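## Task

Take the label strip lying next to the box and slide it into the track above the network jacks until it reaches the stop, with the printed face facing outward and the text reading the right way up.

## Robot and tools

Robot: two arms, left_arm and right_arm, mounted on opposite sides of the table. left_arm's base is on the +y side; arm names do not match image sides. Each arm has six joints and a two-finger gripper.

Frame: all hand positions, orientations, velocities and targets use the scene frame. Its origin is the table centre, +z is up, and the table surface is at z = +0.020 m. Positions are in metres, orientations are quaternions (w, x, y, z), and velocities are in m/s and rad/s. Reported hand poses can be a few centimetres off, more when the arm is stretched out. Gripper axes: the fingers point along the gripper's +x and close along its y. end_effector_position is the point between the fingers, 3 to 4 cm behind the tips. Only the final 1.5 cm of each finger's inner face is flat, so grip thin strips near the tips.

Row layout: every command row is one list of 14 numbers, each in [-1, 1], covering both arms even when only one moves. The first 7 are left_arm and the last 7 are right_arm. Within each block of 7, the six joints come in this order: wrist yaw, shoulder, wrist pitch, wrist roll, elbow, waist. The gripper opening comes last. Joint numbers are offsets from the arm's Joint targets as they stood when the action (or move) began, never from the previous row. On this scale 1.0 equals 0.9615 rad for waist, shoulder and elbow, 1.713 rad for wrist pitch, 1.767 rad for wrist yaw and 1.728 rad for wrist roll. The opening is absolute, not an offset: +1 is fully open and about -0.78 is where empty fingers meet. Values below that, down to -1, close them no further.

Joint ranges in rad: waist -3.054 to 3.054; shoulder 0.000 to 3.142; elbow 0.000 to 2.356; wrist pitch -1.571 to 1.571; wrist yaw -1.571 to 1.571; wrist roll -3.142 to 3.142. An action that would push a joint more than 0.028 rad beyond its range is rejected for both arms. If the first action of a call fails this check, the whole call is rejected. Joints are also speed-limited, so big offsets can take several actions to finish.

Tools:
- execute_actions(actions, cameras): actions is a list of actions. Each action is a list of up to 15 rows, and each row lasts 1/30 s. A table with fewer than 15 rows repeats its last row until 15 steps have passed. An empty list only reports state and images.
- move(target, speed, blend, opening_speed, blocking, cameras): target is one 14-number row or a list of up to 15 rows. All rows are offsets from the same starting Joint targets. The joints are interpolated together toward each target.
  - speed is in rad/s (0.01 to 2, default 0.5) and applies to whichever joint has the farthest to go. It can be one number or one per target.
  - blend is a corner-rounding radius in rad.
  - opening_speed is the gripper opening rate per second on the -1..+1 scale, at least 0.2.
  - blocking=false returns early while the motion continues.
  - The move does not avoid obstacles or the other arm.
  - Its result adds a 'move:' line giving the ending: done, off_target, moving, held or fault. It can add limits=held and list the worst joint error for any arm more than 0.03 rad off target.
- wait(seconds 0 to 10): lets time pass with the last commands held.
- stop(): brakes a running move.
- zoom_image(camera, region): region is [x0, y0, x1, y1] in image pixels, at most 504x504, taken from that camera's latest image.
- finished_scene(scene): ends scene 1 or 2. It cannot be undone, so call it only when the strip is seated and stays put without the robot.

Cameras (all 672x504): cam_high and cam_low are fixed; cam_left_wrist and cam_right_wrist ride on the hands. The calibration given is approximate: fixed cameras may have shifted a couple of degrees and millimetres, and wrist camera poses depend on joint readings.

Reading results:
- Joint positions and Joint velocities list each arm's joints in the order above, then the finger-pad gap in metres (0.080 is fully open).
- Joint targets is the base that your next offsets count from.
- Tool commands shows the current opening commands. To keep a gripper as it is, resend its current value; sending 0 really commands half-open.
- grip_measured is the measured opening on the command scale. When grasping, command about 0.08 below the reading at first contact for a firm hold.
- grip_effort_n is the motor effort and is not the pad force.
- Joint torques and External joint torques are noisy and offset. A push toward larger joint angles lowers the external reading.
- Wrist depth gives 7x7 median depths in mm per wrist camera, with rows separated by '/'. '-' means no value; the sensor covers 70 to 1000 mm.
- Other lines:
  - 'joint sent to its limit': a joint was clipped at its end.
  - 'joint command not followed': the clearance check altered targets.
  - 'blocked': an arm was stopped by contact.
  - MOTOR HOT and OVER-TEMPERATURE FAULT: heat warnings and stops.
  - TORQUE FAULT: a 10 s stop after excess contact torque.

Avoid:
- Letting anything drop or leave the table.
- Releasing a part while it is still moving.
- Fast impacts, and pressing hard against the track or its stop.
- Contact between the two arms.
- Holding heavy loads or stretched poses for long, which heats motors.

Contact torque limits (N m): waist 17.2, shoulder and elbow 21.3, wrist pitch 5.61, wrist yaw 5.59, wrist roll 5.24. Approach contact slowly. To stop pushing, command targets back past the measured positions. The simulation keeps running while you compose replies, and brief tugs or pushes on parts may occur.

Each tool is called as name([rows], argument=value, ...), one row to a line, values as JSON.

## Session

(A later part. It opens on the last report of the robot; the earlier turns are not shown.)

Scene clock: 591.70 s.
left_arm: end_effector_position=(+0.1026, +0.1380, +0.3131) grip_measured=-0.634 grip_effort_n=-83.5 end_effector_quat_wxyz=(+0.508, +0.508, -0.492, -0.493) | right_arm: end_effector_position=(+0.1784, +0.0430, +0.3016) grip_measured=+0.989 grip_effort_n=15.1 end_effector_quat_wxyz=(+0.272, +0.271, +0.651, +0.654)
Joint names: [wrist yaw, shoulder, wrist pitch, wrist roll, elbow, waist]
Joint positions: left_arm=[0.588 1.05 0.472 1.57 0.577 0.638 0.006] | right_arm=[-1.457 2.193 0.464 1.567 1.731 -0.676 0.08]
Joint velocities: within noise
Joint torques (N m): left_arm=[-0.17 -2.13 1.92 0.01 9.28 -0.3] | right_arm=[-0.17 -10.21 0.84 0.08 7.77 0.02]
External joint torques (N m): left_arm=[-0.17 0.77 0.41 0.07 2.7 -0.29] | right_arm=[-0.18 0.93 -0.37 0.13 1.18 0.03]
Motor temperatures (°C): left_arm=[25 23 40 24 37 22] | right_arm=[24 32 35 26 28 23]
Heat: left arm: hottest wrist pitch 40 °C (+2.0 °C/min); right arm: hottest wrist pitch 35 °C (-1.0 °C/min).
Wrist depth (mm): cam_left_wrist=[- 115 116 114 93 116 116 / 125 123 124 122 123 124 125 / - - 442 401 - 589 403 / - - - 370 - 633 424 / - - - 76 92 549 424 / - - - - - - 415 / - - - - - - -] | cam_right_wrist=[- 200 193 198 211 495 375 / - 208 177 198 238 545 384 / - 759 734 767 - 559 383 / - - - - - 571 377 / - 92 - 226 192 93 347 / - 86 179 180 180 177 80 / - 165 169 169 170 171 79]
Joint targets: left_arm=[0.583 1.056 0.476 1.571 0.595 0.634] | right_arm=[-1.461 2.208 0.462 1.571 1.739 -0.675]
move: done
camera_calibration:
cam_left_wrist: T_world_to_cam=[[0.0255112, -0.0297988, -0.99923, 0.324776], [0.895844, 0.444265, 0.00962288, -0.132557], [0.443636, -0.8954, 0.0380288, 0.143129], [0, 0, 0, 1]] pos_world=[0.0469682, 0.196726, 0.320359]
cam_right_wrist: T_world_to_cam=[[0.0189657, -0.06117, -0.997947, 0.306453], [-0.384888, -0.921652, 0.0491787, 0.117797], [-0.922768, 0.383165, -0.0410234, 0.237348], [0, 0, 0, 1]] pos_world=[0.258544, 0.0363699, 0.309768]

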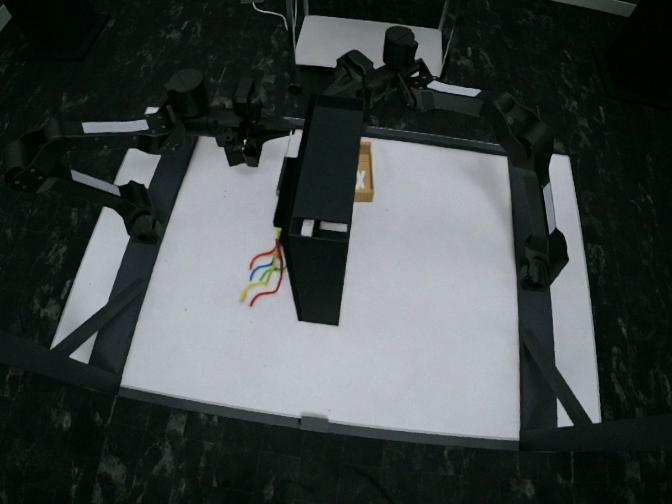

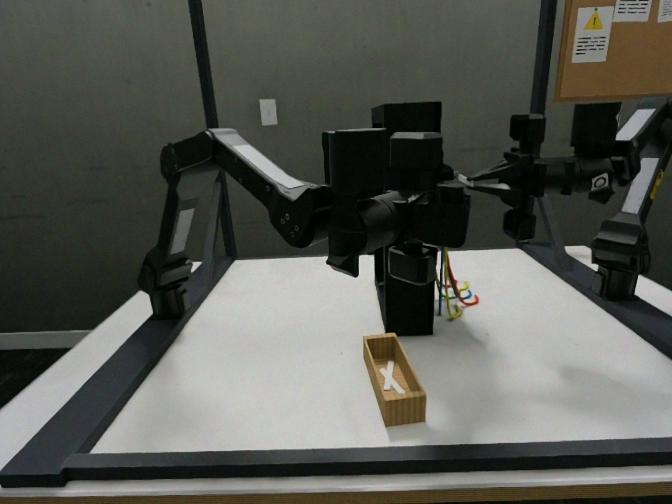

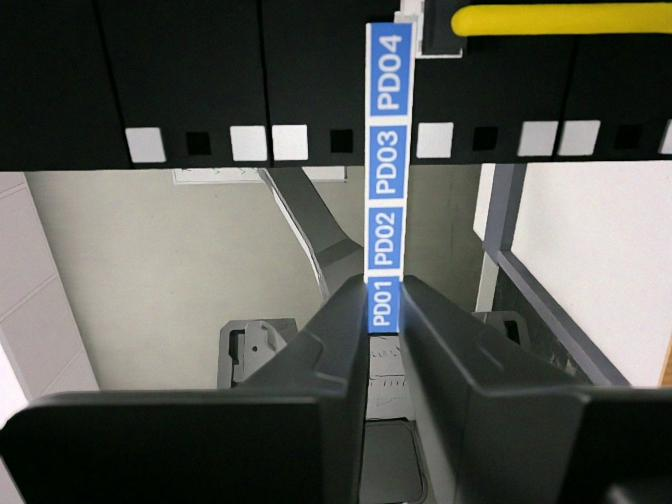

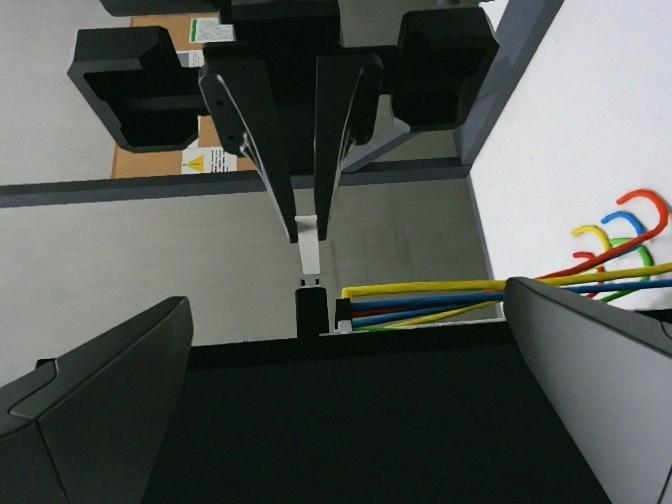

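move(target=[-0.0179, -0.0199, -0.0047, 0, -0.0318, -0.033, -0.7, 0, 0, 0, 0, 0, 0, 1.0], speed=0.05)

zoom_image(camera="cam_right_wrist", region=[285, 235, 335, 300])

zoom_image(camera="cam_left_wrist", region=[340, 0, 460, 130])

zoom_image(camera="cam_low", region=[430, 150, 490, 210])

zoom_image(camera="cam_high", region=[268, 127, 298, 172])

Scene clock: 699.47 s.
left_arm: end_effector_position=(+0.0969, +0.1351, +0.3129) grip_measured=-0.634 grip_effort_n=-83.5 end_effector_quat_wxyz=(+0.508, +0.508, -0.491, -0.493) | right_arm: end_effector_position=(+0.1784, +0.0430, +0.3016) grip_measured=+0.989 grip_effort_n=15.1 end_effector_quat_wxyz=(+0.272, +0.271, +0.651, +0.654)
Joint names: [wrist yaw, shoulder, wrist pitch, wrist roll, elbow, waist]
Joint positions: left_arm=[0.556 1.046 0.468 1.57 0.575 0.606 0.006] | right_arm=[-1.457 2.193 0.464 1.567 1.731 -0.676 0.08]
Joint velocities: within noise
Joint torques (N m): left_arm=[-0.15 -3.94 1.68 0.02 5.71 -0.38] | right_arm=[-0.15 -10.29 0.86 0.07 7.78 0.04]
External joint torques (N m): left_arm=[-0.16 -1.05 0.17 0.07 -0.85 -0.36] | right_arm=[-0.16 0.8 -0.34 0.12 1.22 -0.03]
Motor temperatures (°C): left_arm=[25 23 44 24 40 22] | right_arm=[24 35 34 26 30 23]
Heat: left arm: hottest wrist pitch 44 °C (+1.0 °C/min); right arm: hottest shoulder 35 °C (+1.0 °C/min).
Wrist depth (mm): cam_left_wrist=[- 113 113 112 93 112 111 / - 121 120 119 120 121 122 / - 130 412 129 127 131 132 / - - - 397 - 636 420 / - - - 77 93 548 421 / - - - - - - 423 / - - - - - - -] | cam_right_wrist=[- 243 203 207 216 497 375 / - 209 182 185 242 547 383 / - 750 738 682 - 564 386 / - - - - - 575 372 / - 93 - 227 192 93 348 / - 86 179 180 181 176 80 / - 165 169 170 170 171 79]
Joint targets: left_arm=[0.551 1.037 0.468 1.571 0.564 0.602] | right_arm=[-1.461 2.208 0.462 1.571 1.739 -0.675]
move: done
camera_calibration:
cam_left_wrist: T_world_to_cam=[[0.024484, -0.0281923, -0.999303, 0.324466], [0.895854, 0.444249, 0.00941624, -0.126061], [0.443674, -0.89546, 0.0361331, 0.143627], [0, 0, 0, 1]] pos_world=[0.0412646, 0.193762, 0.320237]
cam_right_wrist: T_world_to_cam=[[0.0189657, -0.06117, -0.997947, 0.306453], [-0.384888, -0.921652, 0.0491787, 0.117797], [-0.922768, 0.383165, -0.0410234, 0.237348], [0, 0, 0, 1]] pos_world=[0.258544, 0.0363699, 0.309768]

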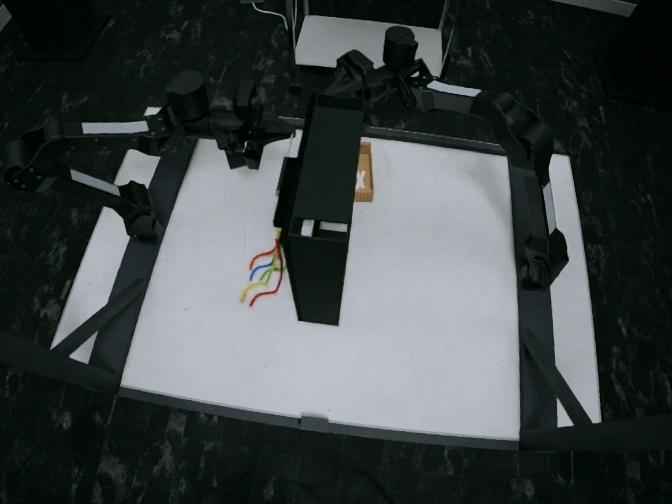

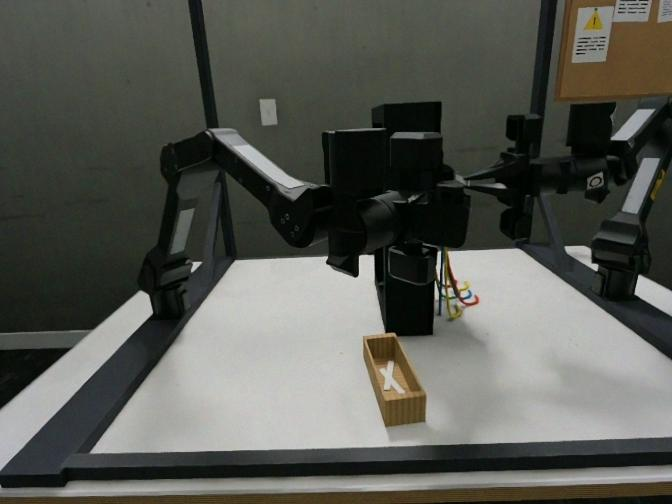

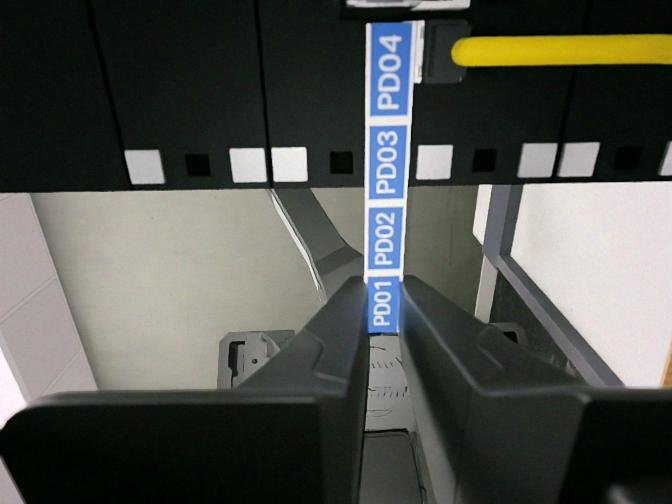

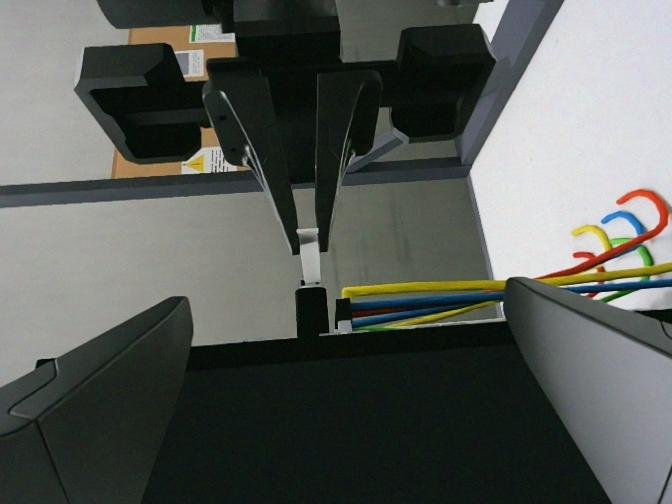

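Scaled by 7.754.

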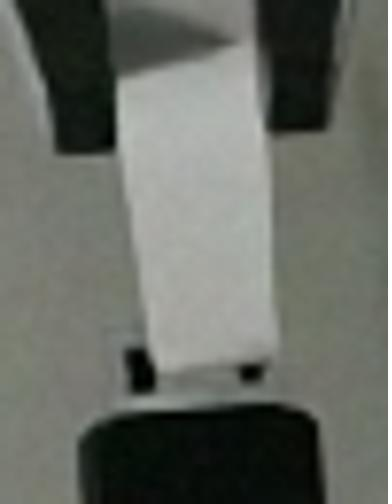

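Scaled by 3.877.

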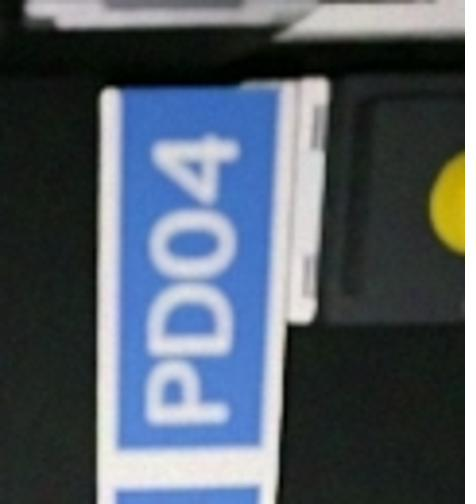

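Scaled by 8.400.

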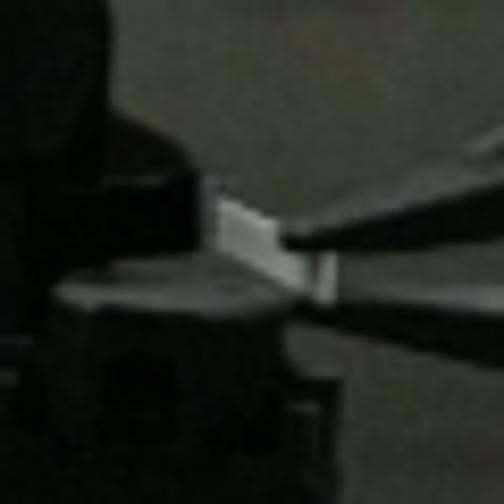

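Scaled by 11.200.

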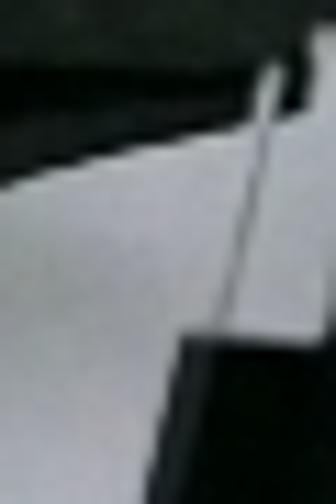

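zoom_image(camera="cam_right_wrist", region=[295, 270, 325, 296])

Scaled by 16.800.

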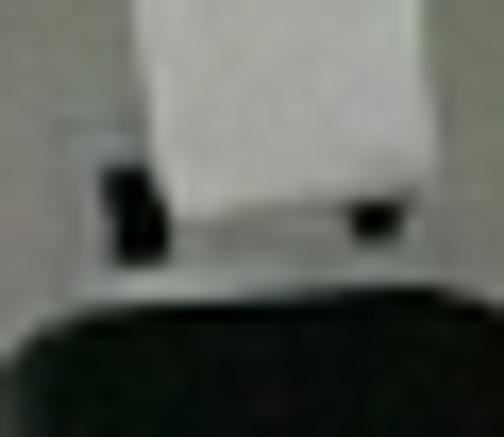

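move(target=[0, -0.0018, -0.0039, 0, 0.0343, 0, -0.7, 0, 0, 0, 0, 0, 0, 1.0], speed=0.04, cameras=["cam_left_wrist", "cam_right_wrist"])

zoom_image(camera="cam_right_wrist", region=[295, 270, 325, 296])

zoom_image(camera="cam_left_wrist", region=[340, 0, 420, 40])

Scene clock: 735.00 s.
left_arm: end_effector_position=(+0.0969, +0.1352, +0.3138) grip_measured=-0.634 grip_effort_n=-83.5 end_effector_quat_wxyz=(+0.508, +0.508, -0.491, -0.494) | right_arm: end_effector_position=(+0.1784, +0.0430, +0.3016) grip_measured=+0.989 grip_effort_n=15.1 end_effector_quat_wxyz=(+0.272, +0.271, +0.651, +0.654)
Joint names: [wrist yaw, shoulder, wrist pitch, wrist roll, elbow, waist]
Joint positions: left_arm=[0.556 1.044 0.461 1.57 0.579 0.606 0.006] | right_arm=[-1.457 2.193 0.464 1.567 1.731 -0.676 0.08]
Joint velocities: within noise
Joint torques (N m): left_arm=[-0.16 -3.93 1.68 0.01 9.26 -0.35] | right_arm=[-0.17 -10.23 0.85 0.07 7.77 -0.02]
External joint torques (N m): left_arm=[-0.17 -1.09 0.18 0.06 2.71 -0.35] | right_arm=[-0.17 0.98 -0.36 0.13 1.14 -0.02]
Motor temperatures (°C): left_arm=[25 23 44 24 38 22] | right_arm=[24 36 34 26 31 23]
Heat: left arm: hottest wrist pitch 44 °C (+0.0 °C/min); right arm: hottest shoulder 36 °C (+1.0 °C/min).
Wrist depth (mm): cam_left_wrist=[- 113 113 111 92 112 111 / - 121 121 119 120 122 122 / - 130 130 130 127 131 132 / - - - 396 - 636 417 / - - - 76 93 553 426 / - - - - - - 423 / - - - - - - -] | cam_right_wrist=[- 242 201 207 218 490 373 / - 209 183 187 242 548 380 / - 761 729 727 - 563 384 / - - - - - 565 373 / - 92 - 226 192 93 348 / - 86 180 180 180 176 80 / - 165 169 169 169 171 79]
Joint targets: left_arm=[0.551 1.035 0.461 1.571 0.597 0.602] | right_arm=[-1.461 2.208 0.462 1.571 1.739 -0.675]
move: done
camera_calibration:
cam_left_wrist: T_world_to_cam=[[0.0238506, -0.02724, -0.999344, 0.325345], [0.89586, 0.44424, 0.00927179, -0.12601], [0.443697, -0.895493, 0.0349986, 0.144062], [0, 0, 0, 1]] pos_world=[0.041208, 0.193847, 0.321258]
cam_right_wrist: T_world_to_cam=[[0.0189657, -0.06117, -0.997947, 0.306453], [-0.384888, -0.921652, 0.0491787, 0.117797], [-0.922768, 0.383165, -0.0410234, 0.237348], [0, 0, 0, 1]] pos_world=[0.258544, 0.0363699, 0.309768]
Images, in order (width x height): cam_left_wrist 672x504, cam_right_wrist 672x504.

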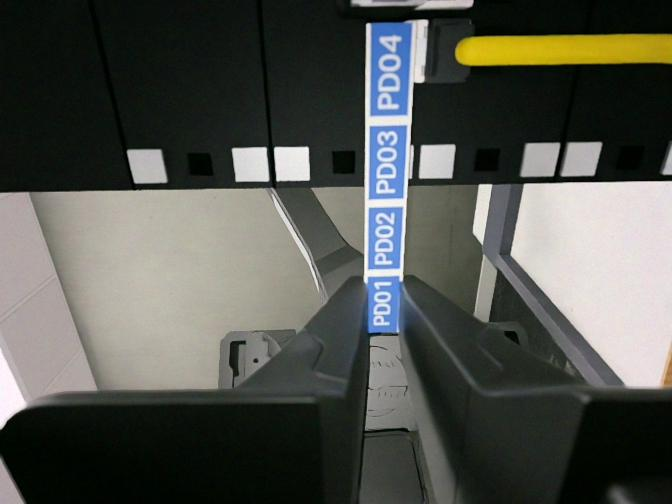

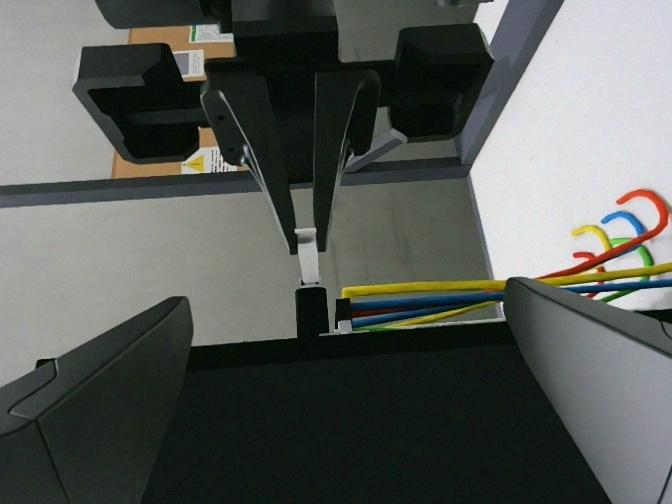

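Scaled by 16.800.

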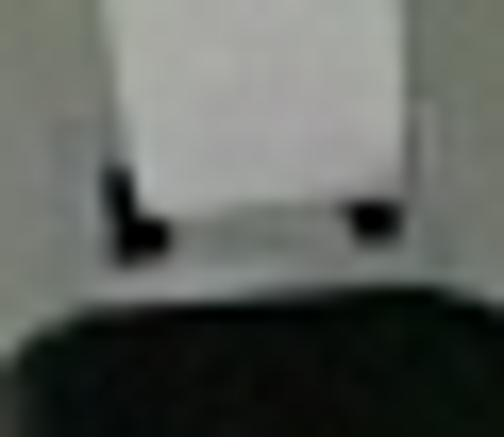

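Scaled by 6.300.

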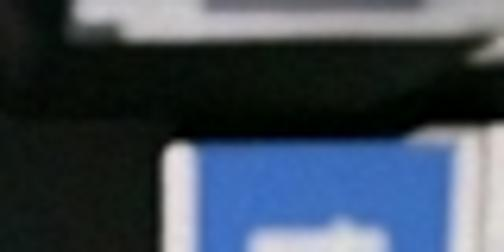

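move([
  [0, 0, 0, 0, -0.0281, 0, -0.7, 0, 0, 0, 0, 0, 0, 1.0],
  [-0.0102, -0.0137, -0.0051, 0, -0.0338, -0.0188, -0.7, 0, 0, 0, 0, 0, 0, 1.0],
], speed=[0.1, 0.02], cameras=["cam_left_wrist", "cam_right_wrist"])

zoom_image(camera="cam_right_wrist", region=[295, 270, 325, 296])

zoom_image(camera="cam_left_wrist", region=[340, 0, 420, 60])

Scene clock: 754.77 s.
left_arm: end_effector_position=(+0.0926, +0.1352, +0.3148) grip_measured=-0.634 grip_effort_n=-83.5 end_effector_quat_wxyz=(+0.508, +0.508, -0.491, -0.493) | right_arm: end_effector_position=(+0.1784, +0.0430, +0.3016) grip_measured=+0.989 grip_effort_n=15.1 end_effector_quat_wxyz=(+0.272, +0.271, +0.651, +0.654)
Joint names: [wrist yaw, shoulder, wrist pitch, wrist roll, elbow, waist]
Joint positions: left_arm=[0.538 1.031 0.452 1.57 0.576 0.588 0.006] | right_arm=[-1.457 2.193 0.464 1.567 1.731 -0.676 0.08]
Joint velocities: within noise
Joint torques (N m): left_arm=[-0.18 -3.85 1.69 0.03 5.66 -0.44] | right_arm=[-0.17 -10.25 0.85 0.08 7.78 0.04]
External joint torques (N m): left_arm=[-0.18 -1.06 0.19 0.08 -0.89 -0.45] | right_arm=[-0.16 0.85 -0.35 0.13 1.23 0.02]
Motor temperatures (°C): left_arm=[25 24 42 24 43 22] | right_arm=[24 36 34 26 31 23]
Heat: left arm: hottest elbow 43 °C (+3.0 °C/min); right arm: hottest shoulder 36 °C (+1.0 °C/min).
Wrist depth (mm): cam_left_wrist=[- 113 114 111 92 112 112 / - 121 119 120 102 121 122 / 130 130 130 129 127 131 131 / - - - 406 - 633 423 / - - - 77 92 593 424 / - - - - - - 426 / - - - - - - -] | cam_right_wrist=[- 253 209 217 214 501 375 / - 213 199 194 234 551 380 / - 734 242 723 - 565 382 / - - - - - 564 375 / - 92 - 226 192 93 349 / - 86 180 180 180 176 80 / - 165 169 170 170 170 79]
Joint targets: left_arm=[0.533 1.022 0.452 1.571 0.564 0.584] | right_arm=[-1.461 2.208 0.462 1.571 1.739 -0.675]
move: done
camera_calibration:
cam_left_wrist: T_world_to_cam=[[0.0247343, -0.0284841, -0.999288, 0.326513], [0.895851, 0.444252, 0.00951091, -0.122257], [0.443665, -0.895449, 0.0365058, 0.145512], [0, 0, 0, 1]] pos_world=[0.0368896, 0.193912, 0.322131]
cam_right_wrist: T_world_to_cam=[[0.0189657, -0.06117, -0.997947, 0.306453], [-0.384888, -0.921652, 0.0491787, 0.117797], [-0.922768, 0.383165, -0.0410234, 0.237348], [0, 0, 0, 1]] pos_world=[0.258544, 0.0363699, 0.309768]
Images, in order (width x height): cam_left_wrist 672x504, cam_right_wrist 672x504.

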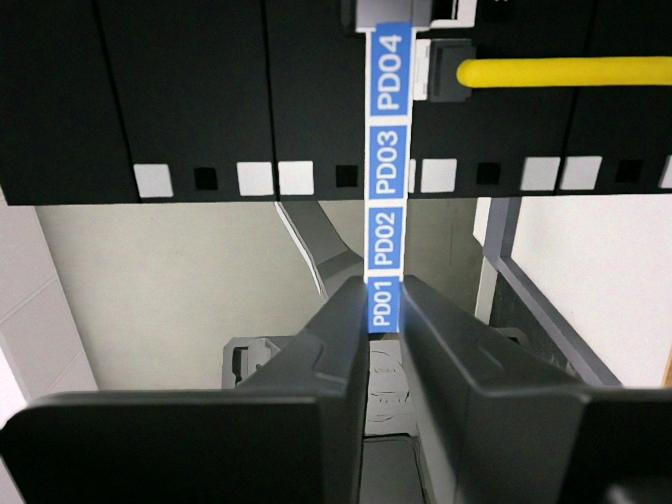

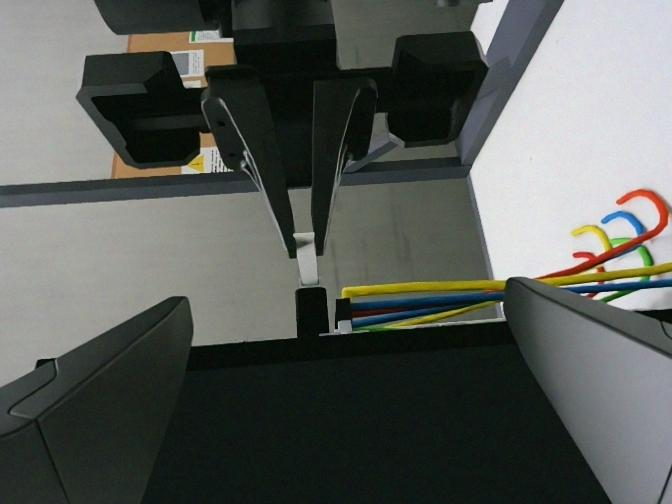

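Scaled by 16.800.

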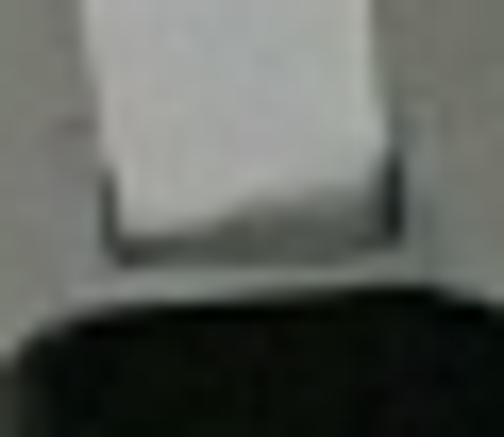

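Scaled by 6.300.

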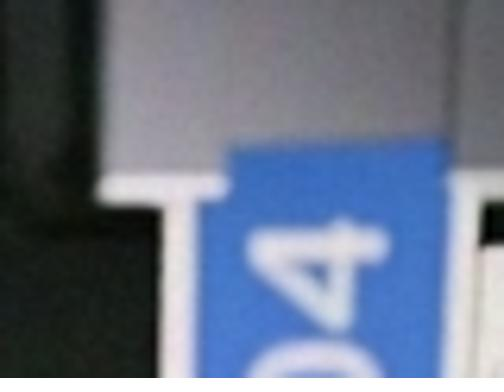

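execute_actions(actions=[])

Scene clock: 819.47 s.
left_arm: end_effector_position=(+0.0925, +0.1353, +0.3144) grip_measured=-0.634 grip_effort_n=-83.5 end_effector_quat_wxyz=(+0.508, +0.508, -0.491, -0.494) | right_arm: end_effector_position=(+0.1784, +0.0430, +0.3016) grip_measured=+0.989 grip_effort_n=15.1 end_effector_quat_wxyz=(+0.272, +0.271, +0.651, +0.654)
Joint names: [wrist yaw, shoulder, wrist pitch, wrist roll, elbow, waist]
Joint positions: left_arm=[0.538 1.031 0.452 1.57 0.575 0.588 0.006] | right_arm=[-1.457 2.193 0.464 1.567 1.731 -0.676 0.08]
Joint velocities: within noise
Joint torques (N m): left_arm=[-0.17 -3.89 1.69 0.02 5.71 -0.32] | right_arm=[-0.16 -10.23 0.87 0.08 7.75 0.01]
External joint torques (N m): left_arm=[-0.17 -1.03 0.17 0.07 -0.92 -0.32] | right_arm=[-0.16 0.83 -0.32 0.13 1.22 0.09]
Motor temperatures (°C): left_arm=[25 25 41 24 35 22] | right_arm=[24 37 34 26 31 23]
Heat: left arm: hottest wrist pitch 41 °C (-1.0 °C/min); right arm: hottest shoulder 37 °C (+1.0 °C/min).
Wrist depth (mm): cam_left_wrist=[- 113 112 111 92 112 112 / - 121 121 120 102 122 122 / 130 130 131 129 128 131 131 / - - - 400 - 645 419 / - - - 77 93 584 423 / - - - - - - 425 / - - - - - - -] | cam_right_wrist=[- 253 209 217 214 496 374 / - 212 200 195 235 539 383 / - 727 242 720 - 566 382 / - - - - - 572 373 / - 92 - 227 191 93 348 / - 86 179 179 180 176 80 / - 165 169 170 170 170 79]
Joint targets: left_arm=[0.533 1.022 0.452 1.571 0.564 0.584] | right_arm=[-1.461 2.208 0.462 1.571 1.739 -0.675]
Tool commands: left_gripper/opening=-0.7 right_gripper/opening=+1.0
camera_calibration:
cam_left_wrist: T_world_to_cam=[[0.0241181, -0.0275206, -0.99933, 0.326041], [0.895857, 0.444243, 0.00938684, -0.122209], [0.443687, -0.895484, 0.0353689, 0.145929], [0, 0, 0, 1]] pos_world=[0.0368716, 0.19394, 0.321809]
cam_right_wrist: T_world_to_cam=[[0.0189657, -0.06117, -0.997947, 0.306453], [-0.384888, -0.921652, 0.0491787, 0.117797], [-0.922768, 0.383165, -0.0410234, 0.237348], [0, 0, 0, 1]] pos_world=[0.258544, 0.0363699, 0.309768]

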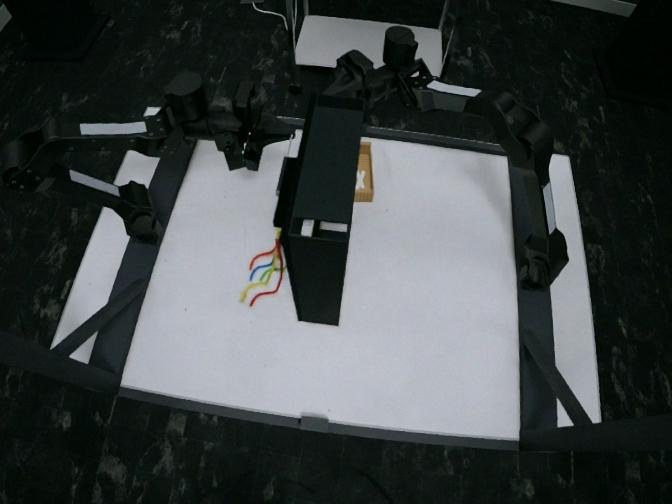

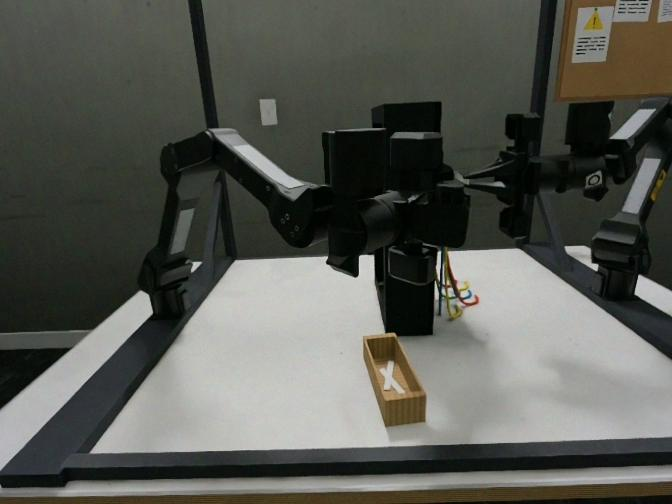

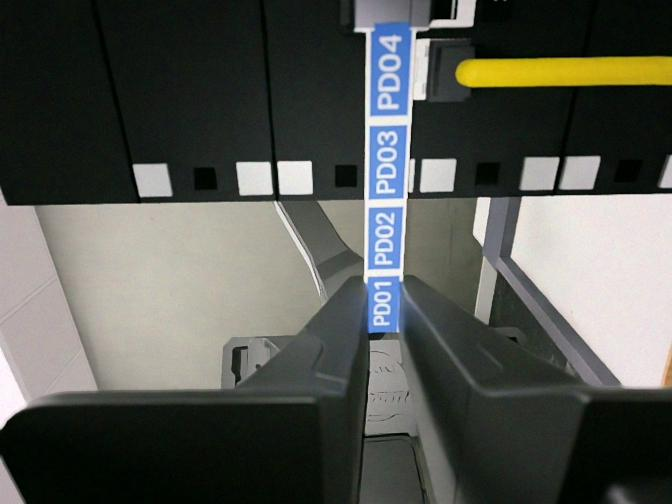

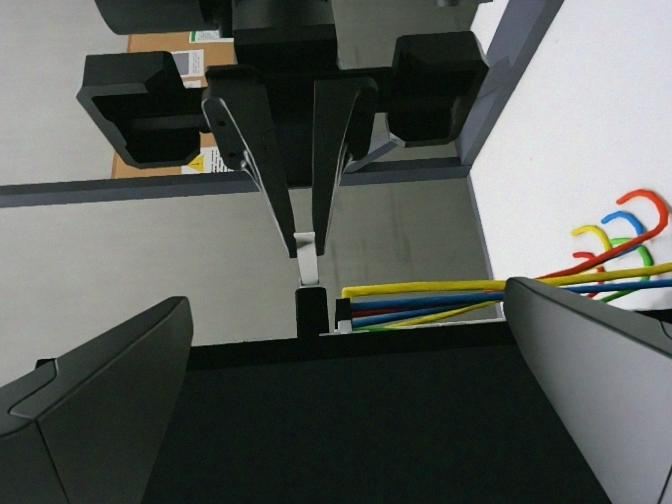

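move(target=[-0.02377, -0.02704, -0.0070, 0, -0.01144, -0.04368, -0.7, 0,0,0,0,0,0,1.0], speed=0.03, cameras=["cam_left_wrist","cam_right_wrist"])

zoom_image(camera="cam_left_wrist", region=[320, 0, 460, 105])

zoom_image(camera="cam_right_wrist", region=[280, 240, 360, 300])

Scene clock: 826.87 s.
left_arm: end_effector_position=(+0.0829, +0.1353, +0.3152) grip_measured=-0.634 grip_effort_n=-83.5 end_effector_quat_wxyz=(+0.508, +0.507, -0.492, -0.493) | right_arm: end_effector_position=(+0.1784, +0.0430, +0.3016) grip_measured=+0.989 grip_effort_n=15.1 end_effector_quat_wxyz=(+0.272, +0.271, +0.651, +0.654)
Joint names: [wrist yaw, shoulder, wrist pitch, wrist roll, elbow, waist]
Joint positions: left_arm=[0.496 1.005 0.44 1.57 0.565 0.546 0.006] | right_arm=[-1.457 2.193 0.464 1.567 1.731 -0.676 0.08]
Joint velocities: within noise
Joint torques (N m): left_arm=[-0.18 -3.71 1.7 0.02 5.74 -0.32] | right_arm=[-0.17 -10.17 0.86 0.06 7.77 0.02]
External joint torques (N m): left_arm=[-0.18 -1.02 0.16 0.07 -0.9 -0.31] | right_arm=[-0.18 0.88 -0.34 0.12 1.23 0.04]
Motor temperatures (°C): left_arm=[25 25 41 24 35 22] | right_arm=[24 37 34 26 31 23]
Heat: left arm: hottest wrist pitch 41 °C (+0.0 °C/min); right arm: hottest shoulder 37 °C (+1.0 °C/min).
Wrist depth (mm): cam_left_wrist=[- 113 113 - 82 114 114 / - 121 119 121 96 118 119 / 130 130 131 129 127 131 132 / - - - 137 - 598 421 / - - - 77 92 604 432 / - - - - - - 432 / - - - - - - -] | cam_right_wrist=[- 261 224 - - 507 375 / - 203 209 217 232 546 379 / - 729 252 291 781 565 381 / - - - - - 561 374 / - 92 - 226 192 93 350 / - 86 179 180 180 177 80 / - 165 169 170 170 170 79]
Joint targets: left_arm=[0.491 0.996 0.440 1.571 0.553 0.542] | right_arm=[-1.461 2.208 0.462 1.571 1.739 -0.675]
move: done
camera_calibration:
cam_left_wrist: T_world_to_cam=[[0.0259782, -0.0304038, -0.9992, 0.327315], [0.895839, 0.44427, 0.00977258, -0.113709], [0.443618, -0.895377, 0.0387782, 0.149103], [0, 0, 0, 1]] pos_world=[0.0272178, 0.193972, 0.322382]
cam_right_wrist: T_world_to_cam=[[0.0189657, -0.06117, -0.997947, 0.306453], [-0.384888, -0.921652, 0.0491787, 0.117797], [-0.922768, 0.383165, -0.0410234, 0.237348], [0, 0, 0, 1]] pos_world=[0.258544, 0.0363699, 0.309768]
Images, in order (width x height): cam_left_wrist 672x504, cam_right_wrist 672x504.

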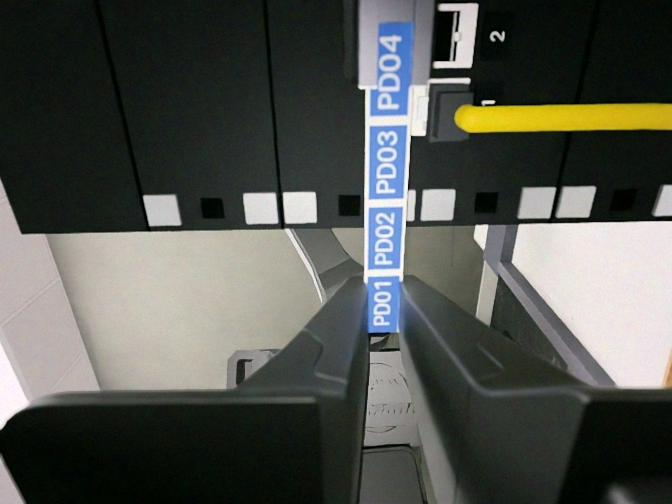

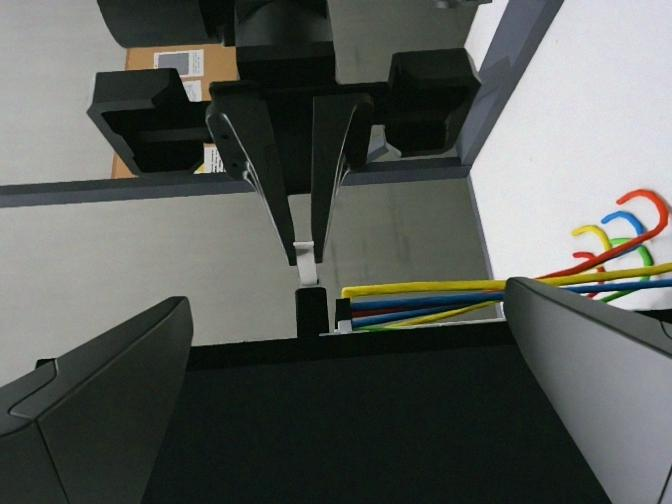

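Scaled by 3.600.

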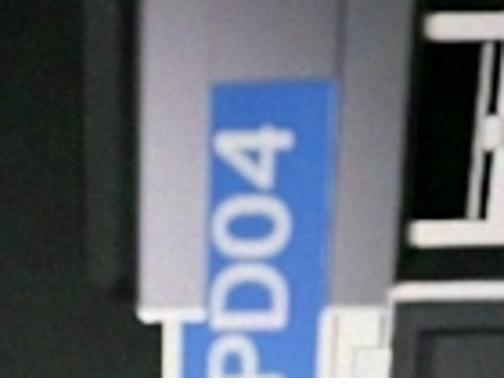

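Scaled by 6.300.

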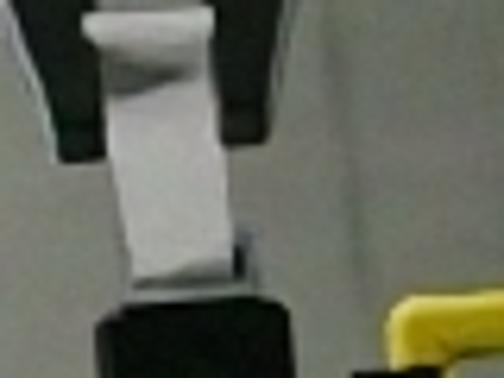

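move(target=[-0.02518, -0.02548, -0.0070, 0, -0.01248, -0.04628, -0.7, 0,0,0,0,0,0,1.0], speed=0.03, cameras=["cam_left_wrist","cam_right_wrist"])

zoom_image(camera="cam_left_wrist", region=[320, 0, 460, 140])

zoom_image(camera="cam_right_wrist", region=[280, 240, 360, 300])

Scene clock: 850.00 s.
left_arm: end_effector_position=(+0.0730, +0.1354, +0.3151) grip_measured=-0.634 grip_effort_n=-83.5 end_effector_quat_wxyz=(+0.508, +0.507, -0.492, -0.492) | right_arm: end_effector_position=(+0.1784, +0.0430, +0.3016) grip_measured=+0.989 grip_effort_n=15.1 end_effector_quat_wxyz=(+0.272, +0.271, +0.651, +0.654)
Joint names: [wrist yaw, shoulder, wrist pitch, wrist roll, elbow, waist]
Joint positions: left_arm=[0.452 0.98 0.428 1.57 0.553 0.502 0.006] | right_arm=[-1.457 2.193 0.464 1.567 1.731 -0.676 0.08]
Joint velocities: within noise
Joint torques (N m): left_arm=[-0.18 -3.52 1.71 0.02 5.71 -0.29] | right_arm=[-0.16 -10.21 0.85 0.06 7.77 0.06]
External joint torques (N m): left_arm=[-0.18 -1.07 0.21 0.07 -0.83 -0.28] | right_arm=[-0.16 0.92 -0.35 0.12 1.19 0.06]
Motor temperatures (°C): left_arm=[25 24 41 24 35 22] | right_arm=[24 37 34 26 31 23]
Heat: left arm: hottest wrist pitch 41 °C (+0.0 °C/min); right arm: hottest shoulder 37 °C (+1.0 °C/min).
Wrist depth (mm): cam_left_wrist=[- 113 113 79 83 115 114 / - 121 120 118 106 122 122 / 130 131 132 129 105 133 132 / - 141 142 138 142 532 389 / - - - 77 92 599 424 / - - - - - - 429 / - - - - - - -] | cam_right_wrist=[- 260 237 - - 511 374 / - 224 219 229 239 551 379 / - 729 251 288 785 558 385 / - - - - - 572 371 / - 92 - 226 193 93 350 / - 86 180 180 180 176 80 / - 165 169 170 171 170 79]
Joint targets: left_arm=[0.447 0.971 0.428 1.571 0.541 0.497] | right_arm=[-1.461 2.208 0.462 1.571 1.739 -0.675]
move: done
camera_calibration:
cam_left_wrist: T_world_to_cam=[[0.0265096, -0.0314198, -0.999155, 0.327525], [0.896003, 0.443939, 0.00981253, -0.104904], [0.443255, -0.895506, 0.0399208, 0.153278], [0, 0, 0, 1]] pos_world=[0.0173705, 0.194123, 0.322158]
cam_right_wrist: T_world_to_cam=[[0.0189657, -0.06117, -0.997947, 0.306453], [-0.384888, -0.921652, 0.0491787, 0.117797], [-0.922768, 0.383165, -0.0410234, 0.237348], [0, 0, 0, 1]] pos_world=[0.258544, 0.0363699, 0.309768]
Images, in order (width x height): cam_left_wrist 672x504, cam_right_wrist 672x504.

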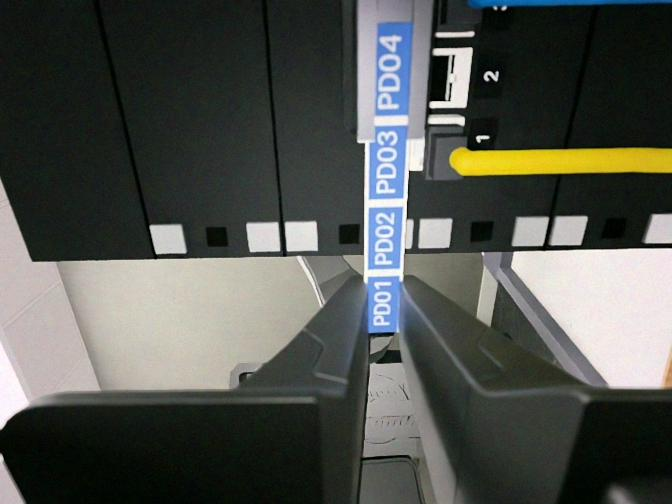

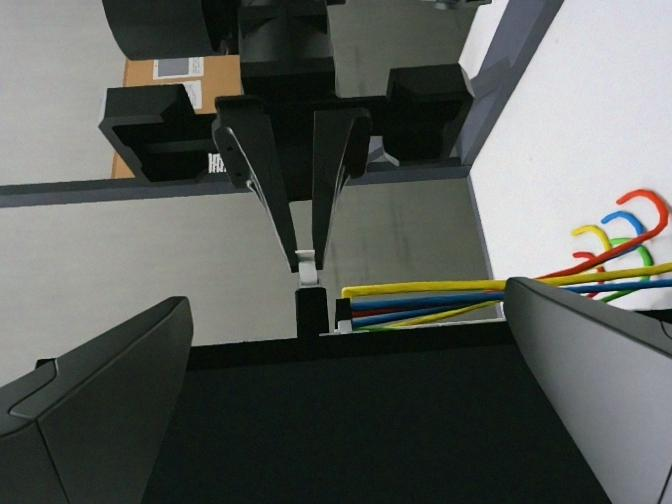

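Scaled by 3.600.

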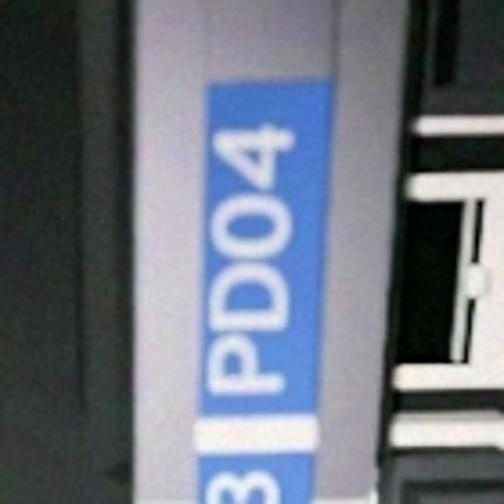

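Scaled by 6.300.

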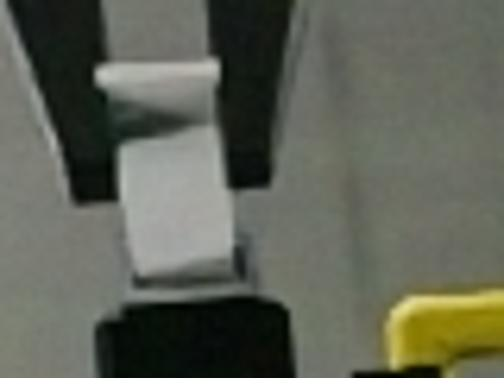

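move(target=[-0.0266, -0.02309, -0.00747, 0, -0.0105, -0.04784, -0.7, 0,0,0,0,0,0,1.0], speed=0.03, cameras=["cam_left_wrist","cam_right_wrist"])

zoom_image(camera="cam_left_wrist", region=[320, 0, 460, 140])

zoom_image(camera="cam_right_wrist", region=[280, 240, 360, 300])

Scene clock: 859.97 s.
left_arm: end_effector_position=(+0.0636, +0.1355, +0.3148) grip_measured=-0.634 grip_effort_n=-83.5 end_effector_quat_wxyz=(+0.508, +0.508, -0.492, -0.492) | right_arm: end_effector_position=(+0.1784, +0.0430, +0.3016) grip_measured=+0.989 grip_effort_n=14.7 end_effector_quat_wxyz=(+0.272, +0.271, +0.651, +0.654)
Joint names: [wrist yaw, shoulder, wrist pitch, wrist roll, elbow, waist]
Joint positions: left_arm=[0.404 0.958 0.415 1.57 0.543 0.456 0.006] | right_arm=[-1.457 2.193 0.464 1.567 1.731 -0.676 0.08]
Joint velocities: within noise
Joint torques (N m): left_arm=[-0.17 -3.42 1.73 0.02 5.73 -0.37] | right_arm=[-0.16 -10.23 0.86 0.07 7.83 0]
External joint torques (N m): left_arm=[-0.16 -0.99 0.17 0.08 -0.93 -0.4] | right_arm=[-0.16 0.73 -0.32 0.13 1.35 0]
Motor temperatures (°C): left_arm=[25 24 42 24 35 22] | right_arm=[24 37 34 26 31 23]
Heat: left arm: hottest wrist pitch 42 °C (+1.0 °C/min); right arm: hottest shoulder 37 °C (+1.0 °C/min).
Wrist depth (mm): cam_left_wrist=[- 113 114 - 90 111 111 / - 121 121 118 118 122 122 / 130 130 133 129 105 127 129 / 141 141 142 140 140 141 143 / - - - 76 93 599 428 / - - - - - - 431 / - - - - - - -] | cam_right_wrist=[- 262 260 - - 509 376 / - - 229 240 247 552 381 / - 270 249 250 769 555 385 / - - - - - 573 376 / - 92 - 226 192 93 349 / - 86 179 180 180 176 80 / - 166 169 170 170 171 79]
Joint targets: left_arm=[0.400 0.949 0.416 1.571 0.531 0.451] | right_arm=[-1.461 2.208 0.462 1.571 1.739 -0.675]
move: done
camera_calibration:
cam_left_wrist: T_world_to_cam=[[0.0263498, -0.0310611, -0.99917, 0.327428], [0.895497, 0.44496, 0.00978325, -0.0965526], [0.444287, -0.895011, 0.0395398, 0.157531], [0, 0, 0, 1]] pos_world=[0.00784591, 0.194124, 0.321872]
cam_right_wrist: T_world_to_cam=[[0.0189657, -0.06117, -0.997947, 0.306453], [-0.384888, -0.921652, 0.0491787, 0.117797], [-0.922768, 0.383165, -0.0410234, 0.237348], [0, 0, 0, 1]] pos_world=[0.258544, 0.0363699, 0.309768]
Images, in order (width x height): cam_left_wrist 672x504, cam_right_wrist 672x504.

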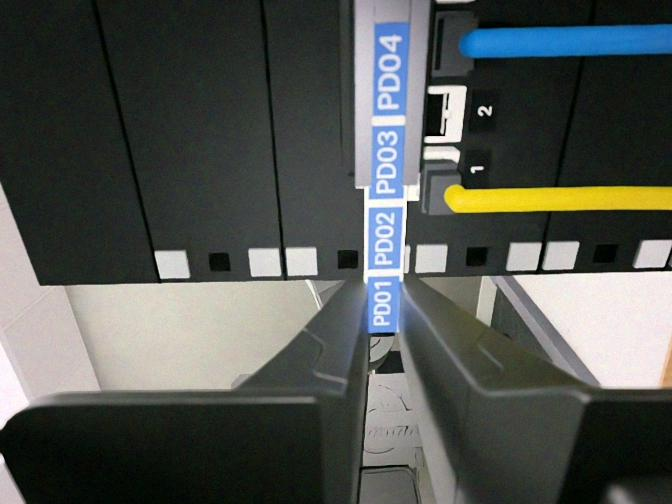

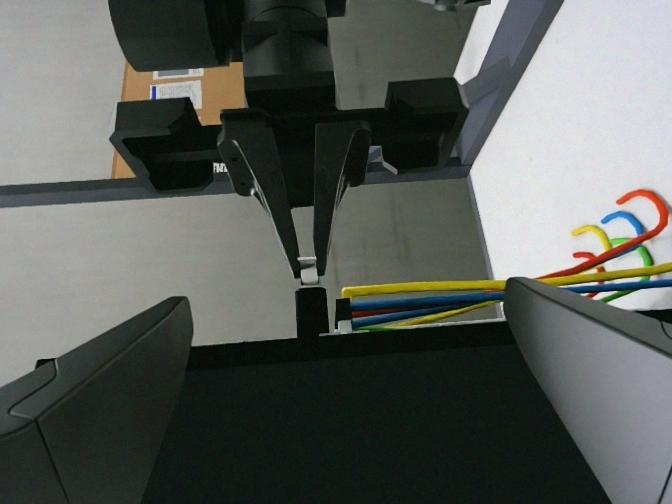

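Scaled by 3.600.

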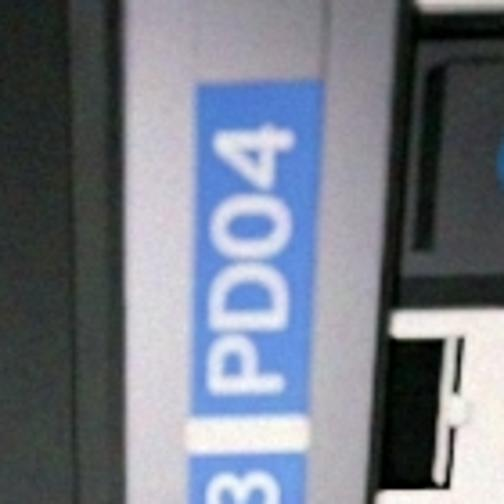

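Scaled by 6.300.

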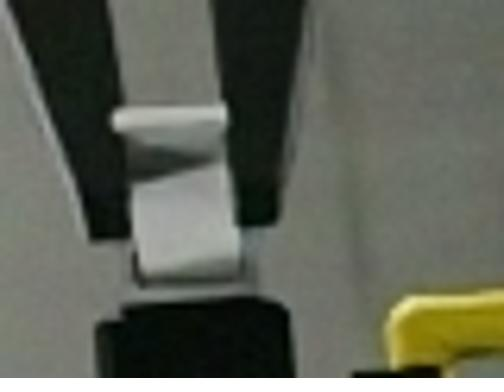

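move(target=[-0.02773, -0.02236, -0.00759, 0, -0.00884, -0.05096, -0.7, 0,0,0,0,0,0,1.0], speed=0.035, cameras=["cam_left_wrist","cam_right_wrist"])

zoom_image(camera="cam_left_wrist", region=[320, 140, 460, 350])

zoom_image(camera="cam_right_wrist", region=[280, 240, 360, 300])

Scene clock: 875.83 s.
left_arm: end_effector_position=(+0.0538, +0.1356, +0.3147) grip_measured=-0.634 grip_effort_n=-83.5 end_effector_quat_wxyz=(+0.508, +0.508, -0.492, -0.492) | right_arm: end_effector_position=(+0.1784, +0.0430, +0.3016) grip_measured=+0.989 grip_effort_n=15.1 end_effector_quat_wxyz=(+0.272, +0.271, +0.651, +0.654)
Joint names: [wrist yaw, shoulder, wrist pitch, wrist roll, elbow, waist]
Joint positions: left_arm=[0.356 0.937 0.402 1.57 0.535 0.407 0.006] | right_arm=[-1.457 2.193 0.464 1.567 1.731 -0.676 0.08]
Joint velocities: within noise
Joint torques (N m): left_arm=[-0.2 -3.28 1.76 0.02 5.8 -0.3] | right_arm=[-0.18 -10.26 0.87 0.08 7.79 0.01]
External joint torques (N m): left_arm=[-0.21 -0.98 0.2 0.07 -0.88 -0.28] | right_arm=[-0.18 0.67 -0.31 0.13 1.33 0.09]
Motor temperatures (°C): left_arm=[25 24 41 24 34 22] | right_arm=[24 37 34 26 31 23]
Heat: left arm: hottest wrist pitch 41 °C (+0.0 °C/min); right arm: hottest shoulder 37 °C (+0.0 °C/min).
Wrist depth (mm): cam_left_wrist=[- 113 113 79 90 115 114 / - 121 121 118 95 124 122 / 130 130 133 127 118 132 132 / 142 141 142 139 140 142 144 / - - 149 77 93 566 407 / - - - - - - 429 / - - - - - - -] | cam_right_wrist=[- 267 271 - - 509 374 / - - 244 249 257 541 383 / - 275 248 255 759 563 387 / - - - - - 570 376 / - 92 - 225 192 93 346 / - 86 179 180 180 176 80 / - 165 168 169 170 171 79]
Joint targets: left_arm=[0.351 0.928 0.403 1.571 0.523 0.402] | right_arm=[-1.461 2.207 0.462 1.571 1.739 -0.675]
move: done
camera_calibration:
cam_left_wrist: T_world_to_cam=[[0.0263301, -0.0310697, -0.99917, 0.327625], [0.895497, 0.444961, 0.00976187, -0.0878563], [0.444288, -0.895011, 0.0395387, 0.16199], [0, 0, 0, 1]] pos_world=[-0.0019216, 0.194255, 0.321806]
cam_right_wrist: T_world_to_cam=[[0.0189657, -0.06117, -0.997947, 0.306453], [-0.384888, -0.921652, 0.0491787, 0.117797], [-0.922768, 0.383165, -0.0410234, 0.237348], [0, 0, 0, 1]] pos_world=[0.258544, 0.0363699, 0.309768]
Images, in order (width x height): cam_left_wrist 672x504, cam_right_wrist 672x504.

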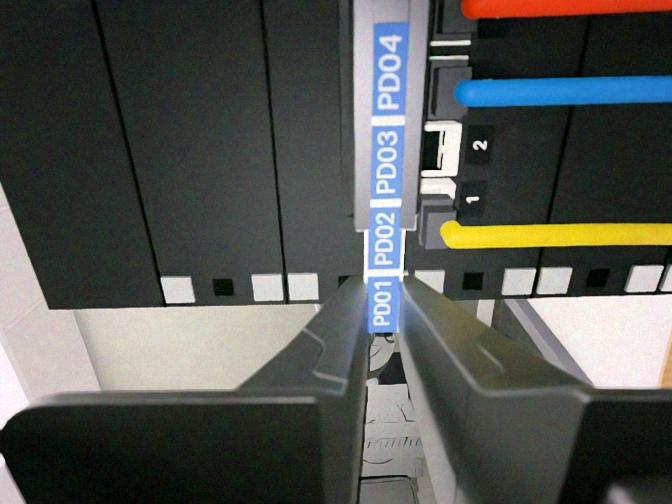

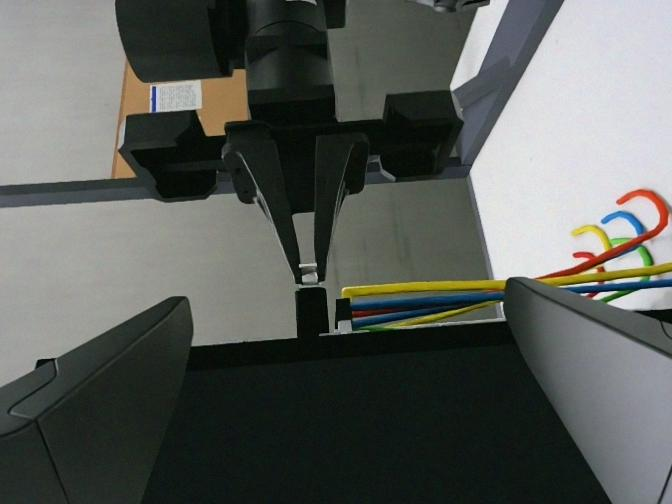

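Scaled by 2.400.

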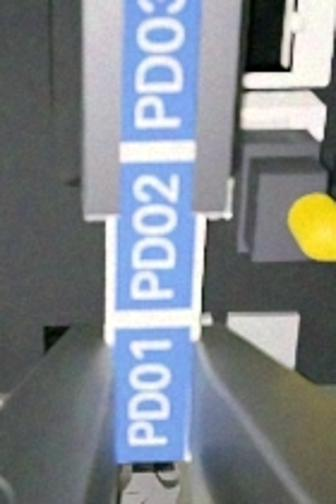

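Scaled by 6.300.

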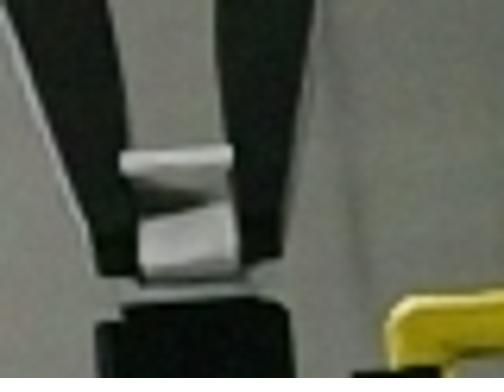

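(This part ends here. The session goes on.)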